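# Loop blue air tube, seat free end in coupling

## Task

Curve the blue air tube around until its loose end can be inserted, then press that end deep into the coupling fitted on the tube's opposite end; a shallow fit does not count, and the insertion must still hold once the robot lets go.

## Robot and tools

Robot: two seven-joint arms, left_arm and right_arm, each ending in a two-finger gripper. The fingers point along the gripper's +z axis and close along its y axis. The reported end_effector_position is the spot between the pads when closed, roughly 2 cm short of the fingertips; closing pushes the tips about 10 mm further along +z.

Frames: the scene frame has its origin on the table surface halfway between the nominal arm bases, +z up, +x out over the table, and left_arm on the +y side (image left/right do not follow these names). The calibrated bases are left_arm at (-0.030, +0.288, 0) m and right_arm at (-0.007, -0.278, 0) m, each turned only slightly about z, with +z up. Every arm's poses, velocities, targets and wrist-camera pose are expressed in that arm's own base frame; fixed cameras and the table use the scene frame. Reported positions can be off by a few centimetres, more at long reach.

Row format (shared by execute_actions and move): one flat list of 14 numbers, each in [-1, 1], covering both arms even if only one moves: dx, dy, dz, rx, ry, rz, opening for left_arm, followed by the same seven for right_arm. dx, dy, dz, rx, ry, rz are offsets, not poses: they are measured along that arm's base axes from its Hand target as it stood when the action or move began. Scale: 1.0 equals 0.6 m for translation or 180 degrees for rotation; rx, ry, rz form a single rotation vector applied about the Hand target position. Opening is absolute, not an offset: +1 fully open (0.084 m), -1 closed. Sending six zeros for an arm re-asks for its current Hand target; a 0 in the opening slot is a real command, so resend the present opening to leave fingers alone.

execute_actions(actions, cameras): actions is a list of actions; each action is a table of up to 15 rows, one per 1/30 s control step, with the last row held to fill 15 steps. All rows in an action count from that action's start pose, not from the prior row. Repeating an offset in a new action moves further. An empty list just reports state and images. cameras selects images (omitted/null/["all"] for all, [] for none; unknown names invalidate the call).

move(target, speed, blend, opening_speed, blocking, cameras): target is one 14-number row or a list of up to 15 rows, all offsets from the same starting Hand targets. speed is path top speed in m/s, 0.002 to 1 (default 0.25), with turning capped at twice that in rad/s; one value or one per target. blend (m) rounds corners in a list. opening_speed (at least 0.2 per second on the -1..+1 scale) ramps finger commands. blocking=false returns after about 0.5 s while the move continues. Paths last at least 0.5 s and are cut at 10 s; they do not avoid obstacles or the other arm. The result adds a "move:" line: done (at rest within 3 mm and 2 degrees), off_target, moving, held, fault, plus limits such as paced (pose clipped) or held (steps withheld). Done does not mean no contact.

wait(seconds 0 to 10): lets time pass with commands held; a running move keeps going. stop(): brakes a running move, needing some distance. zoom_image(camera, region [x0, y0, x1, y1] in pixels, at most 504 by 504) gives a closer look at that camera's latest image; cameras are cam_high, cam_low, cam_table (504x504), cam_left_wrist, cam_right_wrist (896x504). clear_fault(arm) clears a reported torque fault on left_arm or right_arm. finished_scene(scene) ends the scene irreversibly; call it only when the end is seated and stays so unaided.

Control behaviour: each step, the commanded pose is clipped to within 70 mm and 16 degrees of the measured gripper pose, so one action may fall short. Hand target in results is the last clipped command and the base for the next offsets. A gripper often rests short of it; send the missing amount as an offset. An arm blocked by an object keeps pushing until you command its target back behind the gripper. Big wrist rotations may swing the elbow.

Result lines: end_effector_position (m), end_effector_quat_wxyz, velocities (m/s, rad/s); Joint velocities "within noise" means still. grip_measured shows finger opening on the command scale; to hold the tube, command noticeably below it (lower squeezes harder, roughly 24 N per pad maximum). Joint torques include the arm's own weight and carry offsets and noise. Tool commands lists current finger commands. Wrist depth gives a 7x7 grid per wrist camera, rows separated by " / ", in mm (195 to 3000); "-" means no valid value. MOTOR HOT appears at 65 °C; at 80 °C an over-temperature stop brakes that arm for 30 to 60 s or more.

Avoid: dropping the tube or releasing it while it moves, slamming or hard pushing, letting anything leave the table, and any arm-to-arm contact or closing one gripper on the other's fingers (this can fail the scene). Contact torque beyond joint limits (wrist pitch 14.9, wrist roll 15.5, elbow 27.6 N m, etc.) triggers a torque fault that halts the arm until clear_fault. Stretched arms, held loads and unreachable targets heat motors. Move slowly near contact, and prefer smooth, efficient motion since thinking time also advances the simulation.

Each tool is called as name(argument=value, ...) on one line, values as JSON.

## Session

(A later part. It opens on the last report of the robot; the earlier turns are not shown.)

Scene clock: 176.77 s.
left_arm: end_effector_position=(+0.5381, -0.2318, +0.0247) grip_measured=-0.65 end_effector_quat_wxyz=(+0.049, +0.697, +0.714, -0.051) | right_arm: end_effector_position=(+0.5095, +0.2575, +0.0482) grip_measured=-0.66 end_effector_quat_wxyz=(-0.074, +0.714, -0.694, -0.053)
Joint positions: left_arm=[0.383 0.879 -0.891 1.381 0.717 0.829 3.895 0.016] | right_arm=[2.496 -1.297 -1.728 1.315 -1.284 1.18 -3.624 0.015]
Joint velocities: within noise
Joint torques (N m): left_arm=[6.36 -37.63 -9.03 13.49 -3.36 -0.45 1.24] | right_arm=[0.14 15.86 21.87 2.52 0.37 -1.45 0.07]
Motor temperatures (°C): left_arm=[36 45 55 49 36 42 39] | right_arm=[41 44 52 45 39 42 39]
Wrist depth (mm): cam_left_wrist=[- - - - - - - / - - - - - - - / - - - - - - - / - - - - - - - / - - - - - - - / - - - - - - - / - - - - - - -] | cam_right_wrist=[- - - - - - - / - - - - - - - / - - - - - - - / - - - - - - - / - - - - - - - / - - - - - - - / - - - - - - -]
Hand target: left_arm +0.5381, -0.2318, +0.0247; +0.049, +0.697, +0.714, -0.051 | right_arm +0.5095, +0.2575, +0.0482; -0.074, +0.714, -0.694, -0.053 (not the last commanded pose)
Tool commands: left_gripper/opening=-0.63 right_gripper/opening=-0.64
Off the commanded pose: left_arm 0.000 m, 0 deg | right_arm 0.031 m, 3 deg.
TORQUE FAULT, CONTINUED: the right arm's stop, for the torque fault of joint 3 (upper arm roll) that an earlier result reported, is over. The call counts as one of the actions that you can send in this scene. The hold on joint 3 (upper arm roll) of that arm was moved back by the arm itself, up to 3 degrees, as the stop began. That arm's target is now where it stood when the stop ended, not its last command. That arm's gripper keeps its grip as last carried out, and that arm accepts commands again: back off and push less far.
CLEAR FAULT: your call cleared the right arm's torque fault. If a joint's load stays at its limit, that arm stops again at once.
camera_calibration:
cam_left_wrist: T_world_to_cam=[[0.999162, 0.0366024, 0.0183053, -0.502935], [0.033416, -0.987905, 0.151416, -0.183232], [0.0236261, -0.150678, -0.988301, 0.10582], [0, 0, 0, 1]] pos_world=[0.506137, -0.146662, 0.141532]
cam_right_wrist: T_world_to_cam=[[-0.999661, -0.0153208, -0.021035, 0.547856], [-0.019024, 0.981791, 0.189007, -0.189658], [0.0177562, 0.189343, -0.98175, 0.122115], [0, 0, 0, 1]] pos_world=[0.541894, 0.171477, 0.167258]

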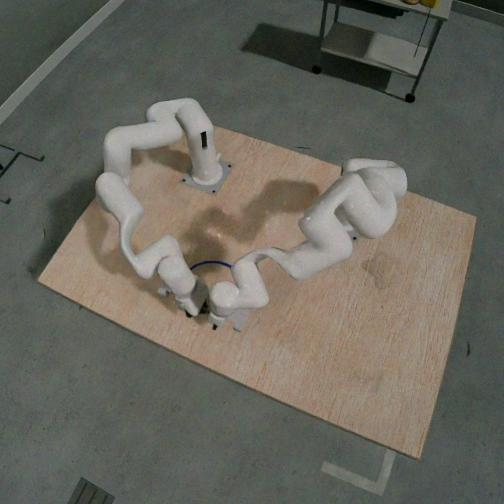

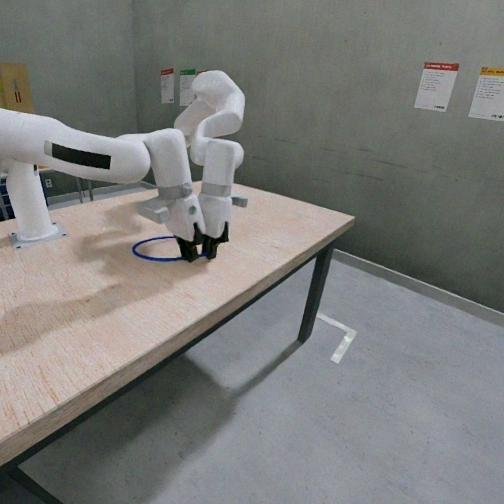

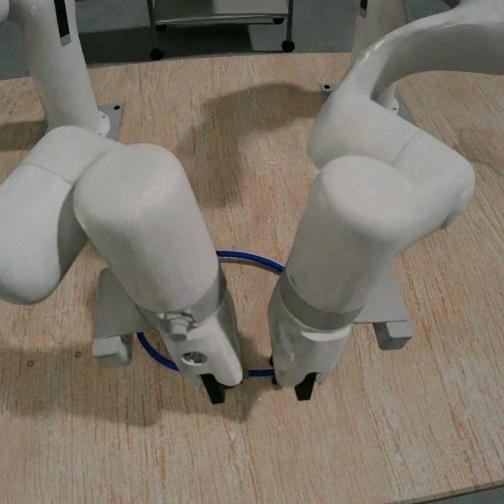

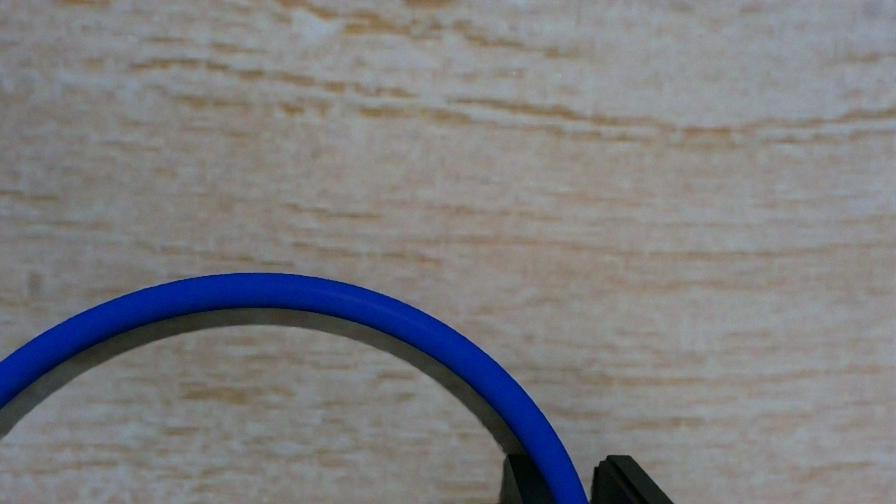

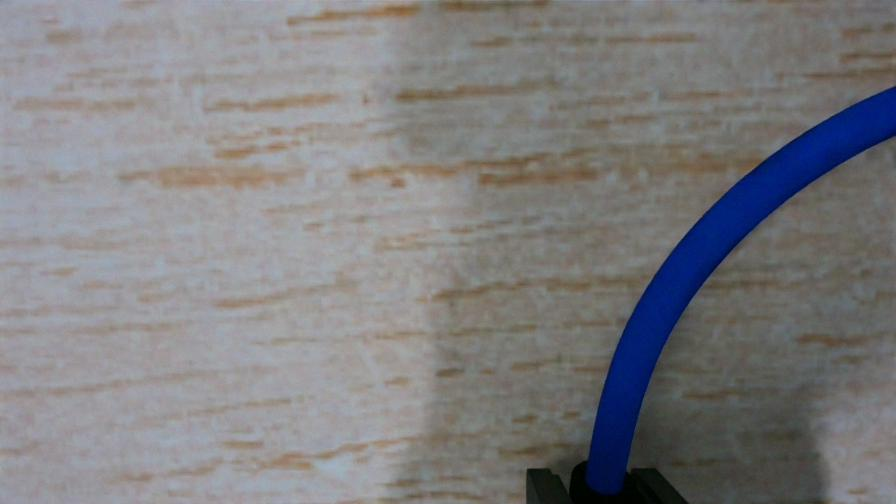

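move(target=[0,0,0,0,0,0,-0.63,0,-0.008,-0.037,-0.0127,0.0102,-0.0043,-0.66], speed=0.03)

zoom_image(camera="cam_low", region=[125, 215, 245, 285])

zoom_image(camera="cam_table", region=[190, 345, 290, 395])

Scene clock: 186.50 s.
left_arm: end_effector_position=(+0.5381, -0.2318, +0.0247) grip_measured=-0.65 end_effector_quat_wxyz=(+0.049, +0.697, +0.714, -0.051) | right_arm: end_effector_position=(+0.5095, +0.2527, +0.0260) grip_measured=-0.67 end_effector_quat_wxyz=(-0.049, +0.710, -0.701, -0.051)
Joint positions: left_arm=[0.383 0.879 -0.891 1.381 0.717 0.829 3.895 0.015] | right_arm=[2.532 -1.31 -1.77 1.351 -1.286 1.2 -3.618 0.014]
Joint velocities: within noise
Joint torques (N m): left_arm=[6.25 -37.17 -9.37 14.22 -2.94 -0.81 1.26] | right_arm=[8.22 12.91 16.71 6.68 -1.86 -0.24 0.7]
Motor temperatures (°C): left_arm=[35 46 54 47 36 42 38] | right_arm=[41 45 54 45 39 42 39]
Wrist depth (mm): cam_left_wrist=[- - - - - - - / - - - - - - - / - - - - - - - / - - - - - - - / - - - - - - - / - - - - - - - / - - - - - - -] | cam_right_wrist=[- - - - - - - / - - - - - - - / - - - - - - - / - - - - - - - / - - - - - - - / - - - - - - - / - - - - - - -]
Hand target: left_arm +0.5381, -0.2318, +0.0247; +0.049, +0.697, +0.714, -0.051 | right_arm +0.5095, +0.2527, +0.0260; -0.049, +0.710, -0.701, -0.051
Off the commanded pose: left_arm 0.000 m, 0 deg | right_arm 0.000 m, 0 deg.
move: done
camera_calibration:
cam_left_wrist: T_world_to_cam=[[0.999166, 0.0365027, 0.0183208, -0.502952], [0.0333151, -0.987909, 0.151415, -0.183166], [0.0236263, -0.150678, -0.9883, 0.105721], [0, 0, 0, 1]] pos_world=[0.506137, -0.146662, 0.141432]
cam_right_wrist: T_world_to_cam=[[-0.999935, -0.00206199, 0.0112223, 0.54335], [-0.000354313, 0.988673, 0.150088, -0.191017], [-0.0114047, 0.150075, -0.988609, 0.126192], [0, 0, 0, 1]] pos_world=[0.544686, 0.171035, 0.147326]

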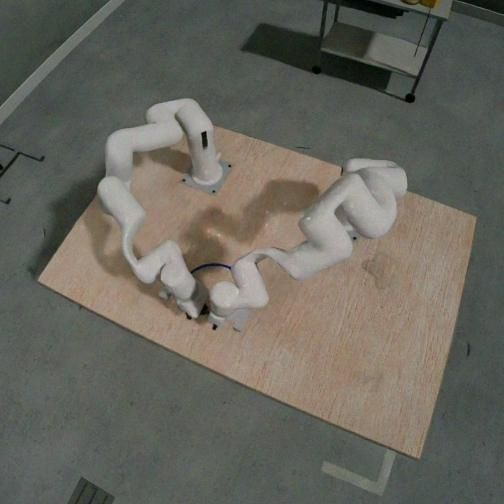

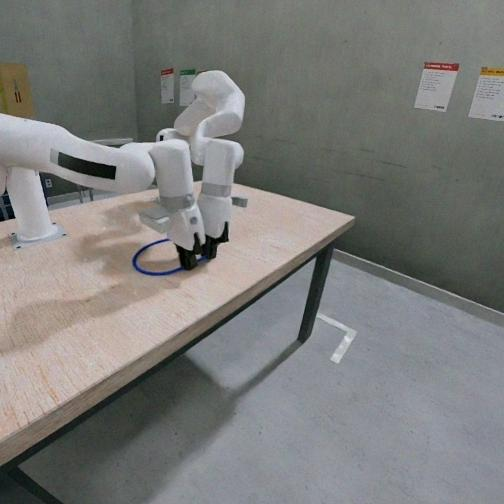

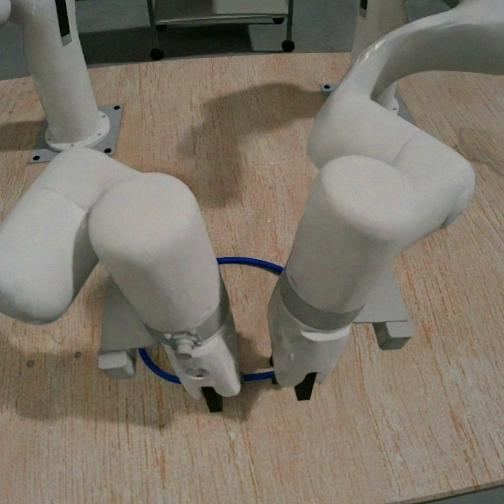

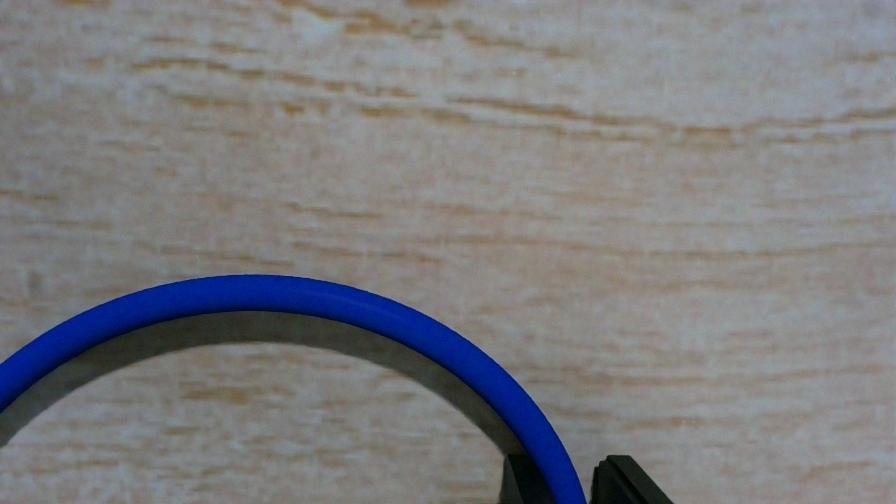

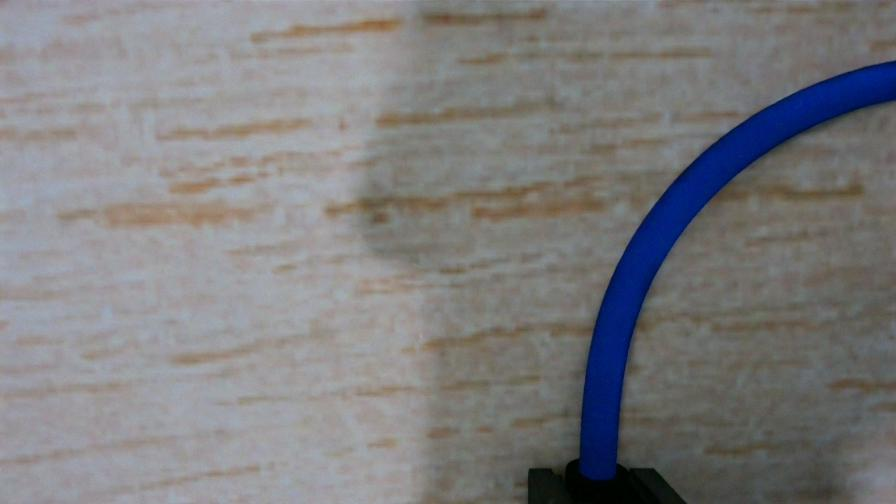

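Scaled by 4.200 from the camera's 504x504 image, which has a finer 720x720 frame.

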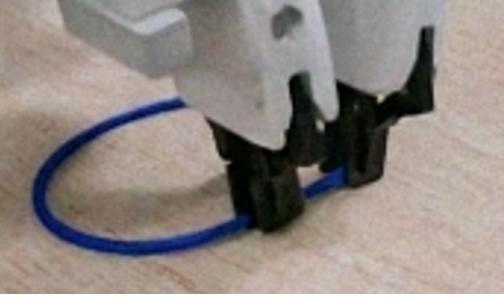

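Scaled by 5.040 from the camera's 504x504 image, which has a finer 720x720 frame.

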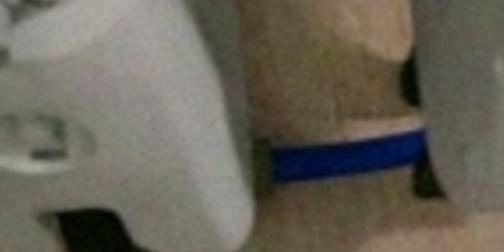

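move(target=[0,0,0,0,0,0,-0.63,0,0,-0.004,0,0,0,-0.66], speed=0.02, cameras=[])

move(target=[0,0,0,0,0,0,-0.5,0,0,0,0,0,0,-0.5], opening_speed=0.2)

zoom_image(camera="cam_table", region=[190, 345, 290, 395])

Scene clock: 190.93 s.
left_arm: end_effector_position=(+0.5381, -0.2318, +0.0247) grip_measured=-0.65 end_effector_quat_wxyz=(+0.049, +0.697, +0.714, -0.051) | right_arm: end_effector_position=(+0.5096, +0.2528, +0.0239) grip_measured=-0.68 end_effector_quat_wxyz=(-0.049, +0.710, -0.701, -0.050)
Joint positions: left_arm=[0.383 0.879 -0.891 1.381 0.717 0.829 3.895 0.016] | right_arm=[2.533 -1.313 -1.773 1.351 -1.289 1.197 -3.617 0.014]
Joint velocities: within noise
Joint torques (N m): left_arm=[6.17 -36.55 -9.36 17.11 -2.96 -0.87 1.21] | right_arm=[12.03 4.24 0.97 4.01 -2.37 -1.03 0.68]
Motor temperatures (°C): left_arm=[35 46 53 47 36 42 38] | right_arm=[41 44 53 45 39 42 39]
Wrist depth (mm): cam_left_wrist=[- - - - - - - / - - - - - - - / - - - - - - - / - - - - - - - / - - - - - - - / - - - - - - - / - - - - - - -] | cam_right_wrist=[- - - - - - - / - - - - - - - / - - - - - - - / - - - - - - - / - - - - - - - / - - - - - - - / - - - - - - -]
Hand target: left_arm +0.5381, -0.2318, +0.0247; +0.049, +0.697, +0.714, -0.051 | right_arm +0.5095, +0.2527, +0.0236; -0.049, +0.710, -0.701, -0.051
Off the commanded pose: left_arm 0.000 m, 0 deg | right_arm 0.000 m, 0 deg.
move: done
No camera images: "cameras" was empty.

Scene clock: 191.97 s.
left_arm: end_effector_position=(+0.5381, -0.2318, +0.0247) grip_measured=-0.52 end_effector_quat_wxyz=(+0.049, +0.697, +0.714, -0.051) | right_arm: end_effector_position=(+0.5095, +0.2528, +0.0236) grip_measured=-0.52 end_effector_quat_wxyz=(-0.049, +0.710, -0.701, -0.051)
Joint positions: left_arm=[0.383 0.879 -0.891 1.381 0.717 0.829 3.895 0.021] | right_arm=[2.533 -1.313 -1.774 1.351 -1.289 1.197 -3.617 0.021]
Joint velocities: within noise
Joint torques (N m): left_arm=[6.16 -36.33 -9.32 17.89 -2.93 -0.9 1.16] | right_arm=[-0.09 4.51 -0.83 -1.09 1.82 2.43 0.37]
Motor temperatures (°C): left_arm=[35 46 53 47 36 42 38] | right_arm=[41 44 53 45 39 42 39]
Wrist depth (mm): cam_left_wrist=[- - - - - - - / - - - - - - - / - - - - - - - / - - - - - - - / - - - - - - - / - - - - - - - / - - - - - - -] | cam_right_wrist=[- - - - - - - / - - - - - - - / - - - - - - - / - - - - - - - / - - - - - - - / - - - - - - - / - - - - - - -]
Hand target: left_arm +0.5381, -0.2318, +0.0247; +0.049, +0.697, +0.714, -0.051 | right_arm +0.5095, +0.2527, +0.0236; -0.049, +0.710, -0.701, -0.051
Off the commanded pose: left_arm 0.000 m, 0 deg | right_arm 0.000 m, 0 deg.
move: done
camera_calibration:
cam_left_wrist: T_world_to_cam=[[0.999166, 0.0365027, 0.0183208, -0.502954], [0.0333151, -0.987909, 0.151415, -0.183181], [0.0236263, -0.150678, -0.9883, 0.105819], [0, 0, 0, 1]] pos_world=[0.506137, -0.146662, 0.141532]
cam_right_wrist: T_world_to_cam=[[-0.999935, -0.00216088, 0.0112076, 0.543396], [-0.000454307, 0.988672, 0.150089, -0.190701], [-0.0114049, 0.150074, -0.988609, 0.123805], [0, 0, 0, 1]] pos_world=[0.544686, 0.171135, 0.144926]

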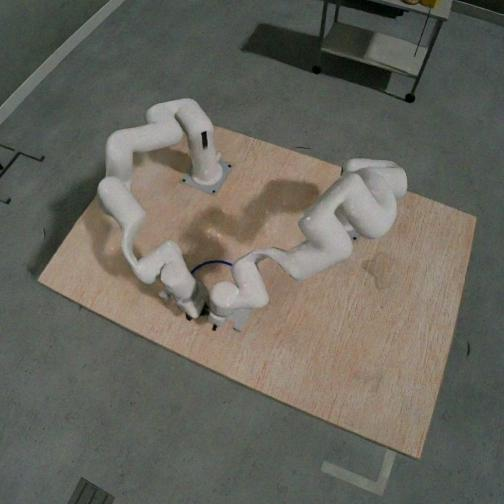

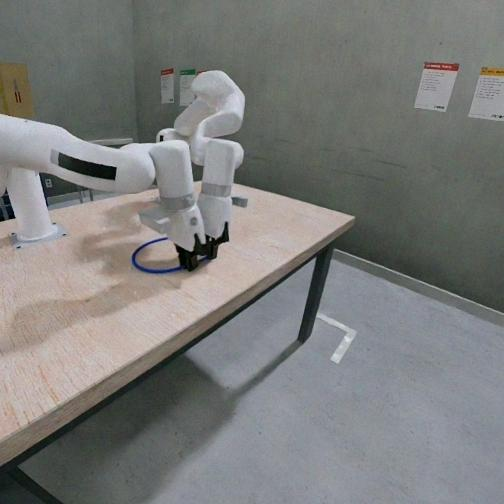

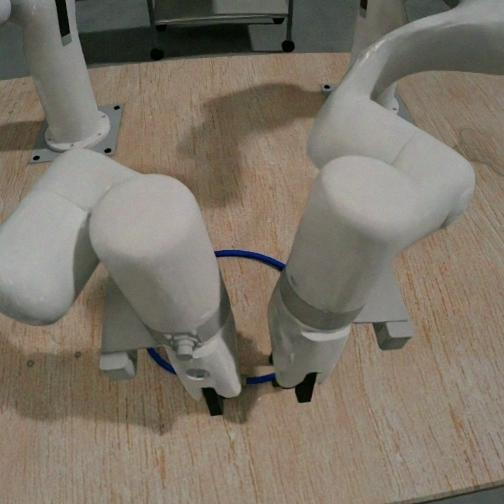

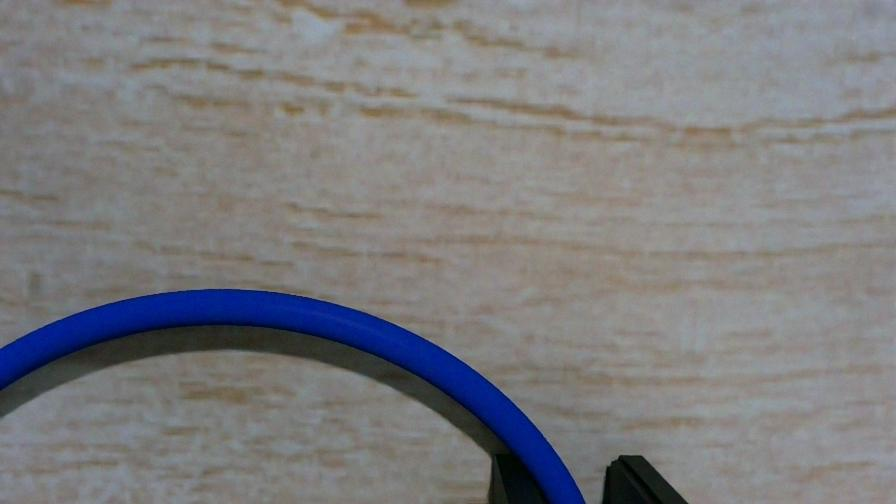

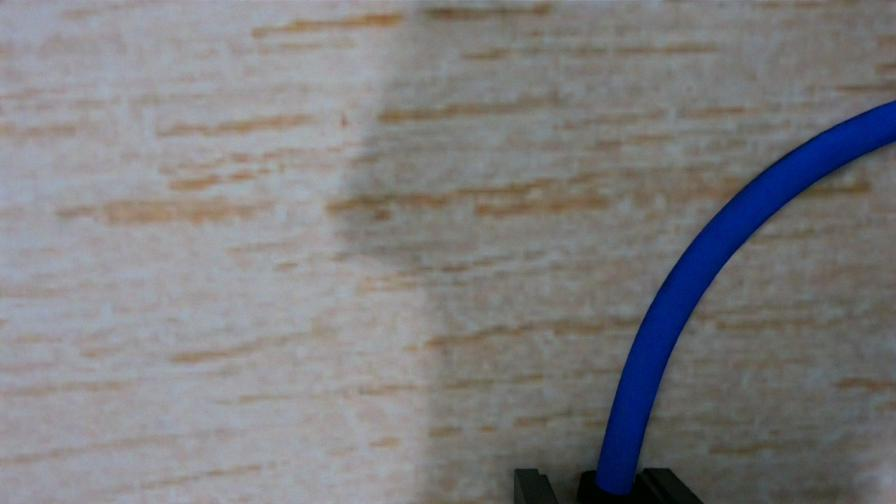

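Scaled by 5.040 from the camera's 504x504 image, which has a finer 720x720 frame.

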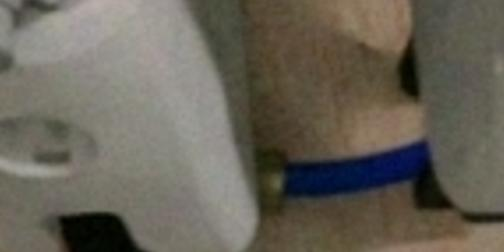

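move(target=[[0,0,0.002,0,0,0,-0.2,0,0,0.002,0,0,0,-0.2],[0,0,0.12,0,0,0,-0.2,0,0,0.12,0,0,0,-0.2]], opening_speed=0.3, speed=[0.02,0.06])

zoom_image(camera="cam_table", region=[190, 345, 290, 395])

Scene clock: 197.07 s.
left_arm: end_effector_position=(+0.5381, -0.2318, +0.0966) grip_measured=-0.22 end_effector_quat_wxyz=(+0.049, +0.697, +0.714, -0.051) | right_arm: end_effector_position=(+0.5095, +0.2527, +0.0955) grip_measured=-0.22 end_effector_quat_wxyz=(-0.049, +0.710, -0.701, -0.051)
Joint positions: left_arm=[0.444 0.768 -0.996 1.399 0.616 0.954 3.938 0.035] | right_arm=[2.51 -1.23 -1.656 1.369 -1.182 1.301 -3.637 0.035]
Joint velocities: within noise
Joint torques (N m): left_arm=[7.26 -36.1 -13.04 21.47 -3.56 -0.14 1.64] | right_arm=[-9.37 23.04 20.95 8.16 2.67 -0.65 -0.78]
Motor temperatures (°C): left_arm=[35 46 53 48 36 42 38] | right_arm=[41 45 52 45 39 42 39]
Wrist depth (mm): cam_left_wrist=[205 206 206 206 206 206 207 / 209 209 209 210 210 210 211 / 213 213 213 213 214 214 215 / 216 215 215 216 217 218 218 / 219 221 220 220 221 222 222 / 224 224 225 225 224 226 226 / 228 228 228 229 228 230 230] | cam_right_wrist=[204 204 204 204 205 205 205 / 207 206 207 207 207 208 207 / 210 210 210 211 211 210 212 / 213 213 214 214 214 215 215 / 217 217 217 218 218 218 219 / 220 220 221 221 220 222 222 / 223 225 224 224 223 225 226]
Hand target: left_arm +0.5381, -0.2318, +0.0967; +0.049, +0.697, +0.714, -0.051 | right_arm +0.5095, +0.2527, +0.0956; -0.049, +0.710, -0.701, -0.051
Off the commanded pose: left_arm 0.000 m, 0 deg | right_arm 0.000 m, 0 deg.
move: done
camera_calibration:
cam_left_wrist: T_world_to_cam=[[0.999166, 0.0365025, 0.0183244, -0.504272], [0.0333167, -0.987924, 0.151318, -0.19405], [0.0236266, -0.150581, -0.988315, 0.176896], [0, 0, 0, 1]] pos_world=[0.506137, -0.146662, 0.213433]
cam_right_wrist: T_world_to_cam=[[-0.999934, -0.00197687, 0.0113363, 0.54253], [-0.000254196, 0.988687, 0.14999, -0.201484], [-0.0115045, 0.149978, -0.988622, 0.194974], [0, 0, 0, 1]] pos_world=[0.544686, 0.171035, 0.216826]

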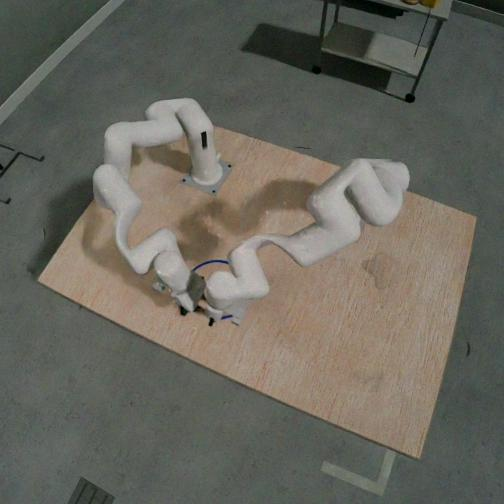

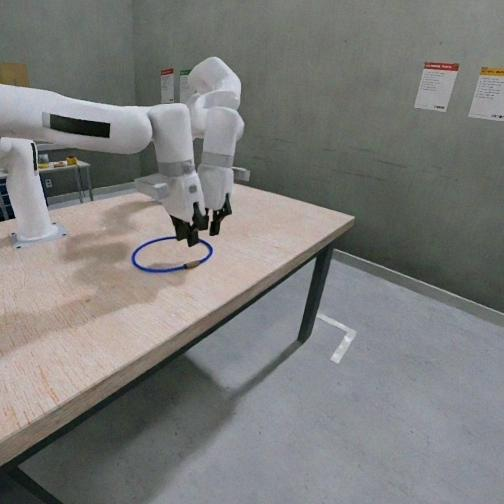

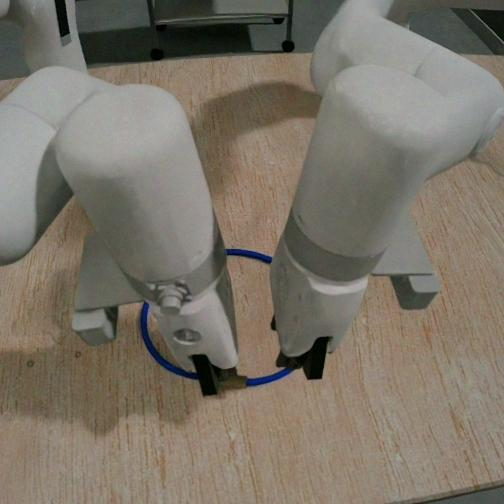

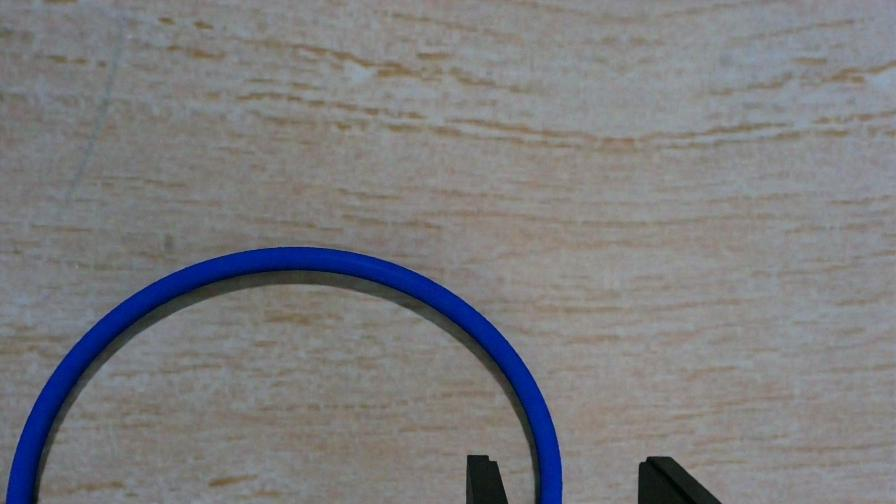

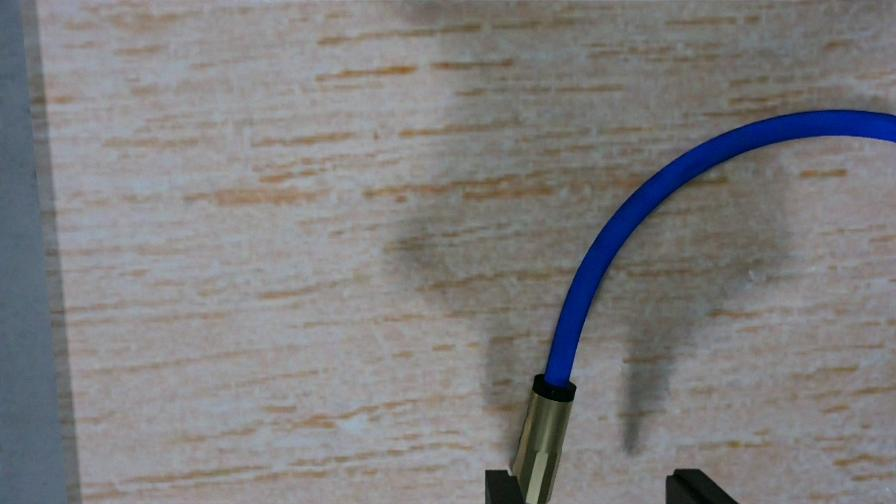

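Scaled by 5.040 from the camera's 504x504 image, which has a finer 720x720 frame.

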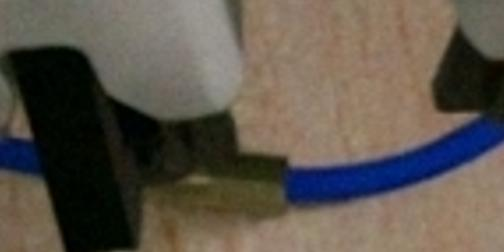

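Inserted and closed. Move away and let it settle.

move(target=[-0.1,0.15,0.3,0,0,0,-0.2,-0.1,-0.15,0.3,0,0,0,-0.2], speed=0.15, cameras=["cam_low","cam_table"])

zoom_image(camera="cam_table", region=[150, 340, 330, 400])

zoom_image(camera="cam_low", region=[125, 230, 225, 280])

Scene clock: 201.93 s.
left_arm: end_effector_position=(+0.4781, -0.1418, +0.2767) grip_measured=-0.22 end_effector_quat_wxyz=(+0.049, +0.697, +0.714, -0.051) | right_arm: end_effector_position=(+0.4495, +0.1627, +0.2756) grip_measured=-0.22 end_effector_quat_wxyz=(-0.049, +0.710, -0.701, -0.051)
Joint positions: left_arm=[1.124 0.269 -1.484 1.293 0.144 1.224 4.293 0.035] | right_arm=[2.142 -1.063 -1.227 1.275 -0.902 1.594 -3.72 0.035]
Joint velocities: within noise
Joint torques (N m): left_arm=[6.9 -13.82 -7.18 18.83 -3.42 -2.95 1.55] | right_arm=[-9.34 17.64 18.68 10.46 2.57 -0.64 -0.81]
Motor temperatures (°C): left_arm=[35 46 53 49 36 42 39] | right_arm=[41 45 53 45 39 42 39]
Wrist depth (mm): cam_left_wrist=[378 379 380 381 379 380 384 / 386 384 386 386 387 388 390 / 393 393 393 394 395 396 1149 / 399 399 400 400 400 401 1171 / 405 407 407 406 408 408 1185 / 413 414 414 416 414 417 1218 / 420 420 420 421 421 424 1233] | cam_right_wrist=[1093 377 378 378 378 379 380 / 1100 383 383 384 384 384 385 / 1122 390 390 391 391 391 392 / 1146 395 396 396 397 398 397 / 1159 401 403 402 404 403 405 / 1182 407 408 410 410 411 412 / 1201 414 414 414 417 416 418]
Hand target: left_arm +0.4781, -0.1418, +0.2767; +0.049, +0.697, +0.714, -0.051 | right_arm +0.4495, +0.1627, +0.2756; -0.049, +0.710, -0.701, -0.051
Off the commanded pose: left_arm 0.000 m, 0 deg | right_arm 0.000 m, 0 deg.
move: done
Images, in order (width x height): cam_low 504x504, cam_table 504x504.

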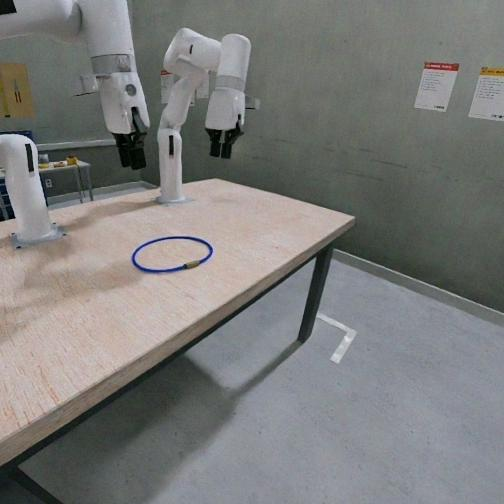

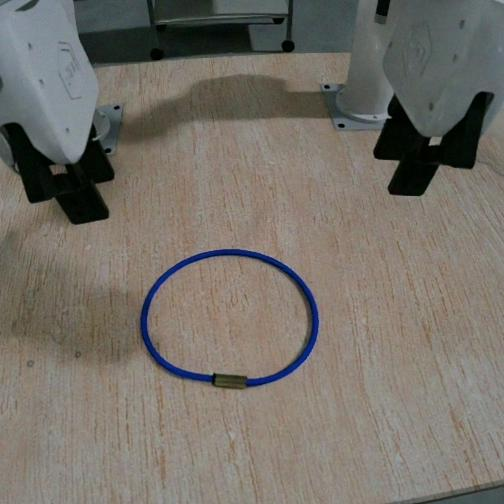

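Scaled by 2.800 from the camera's 504x504 image, which has a finer 720x720 frame.

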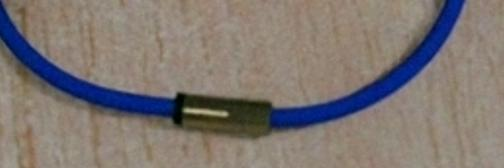

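Scaled by 5.040 from the camera's 504x504 image, which has a finer 720x720 frame.

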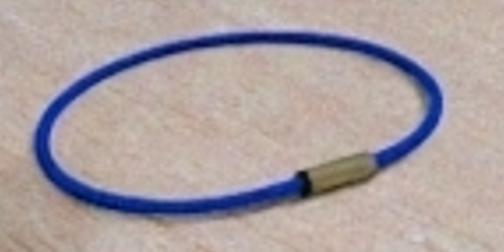

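finished_scene(scene=2)

The scene is finished: the task was done.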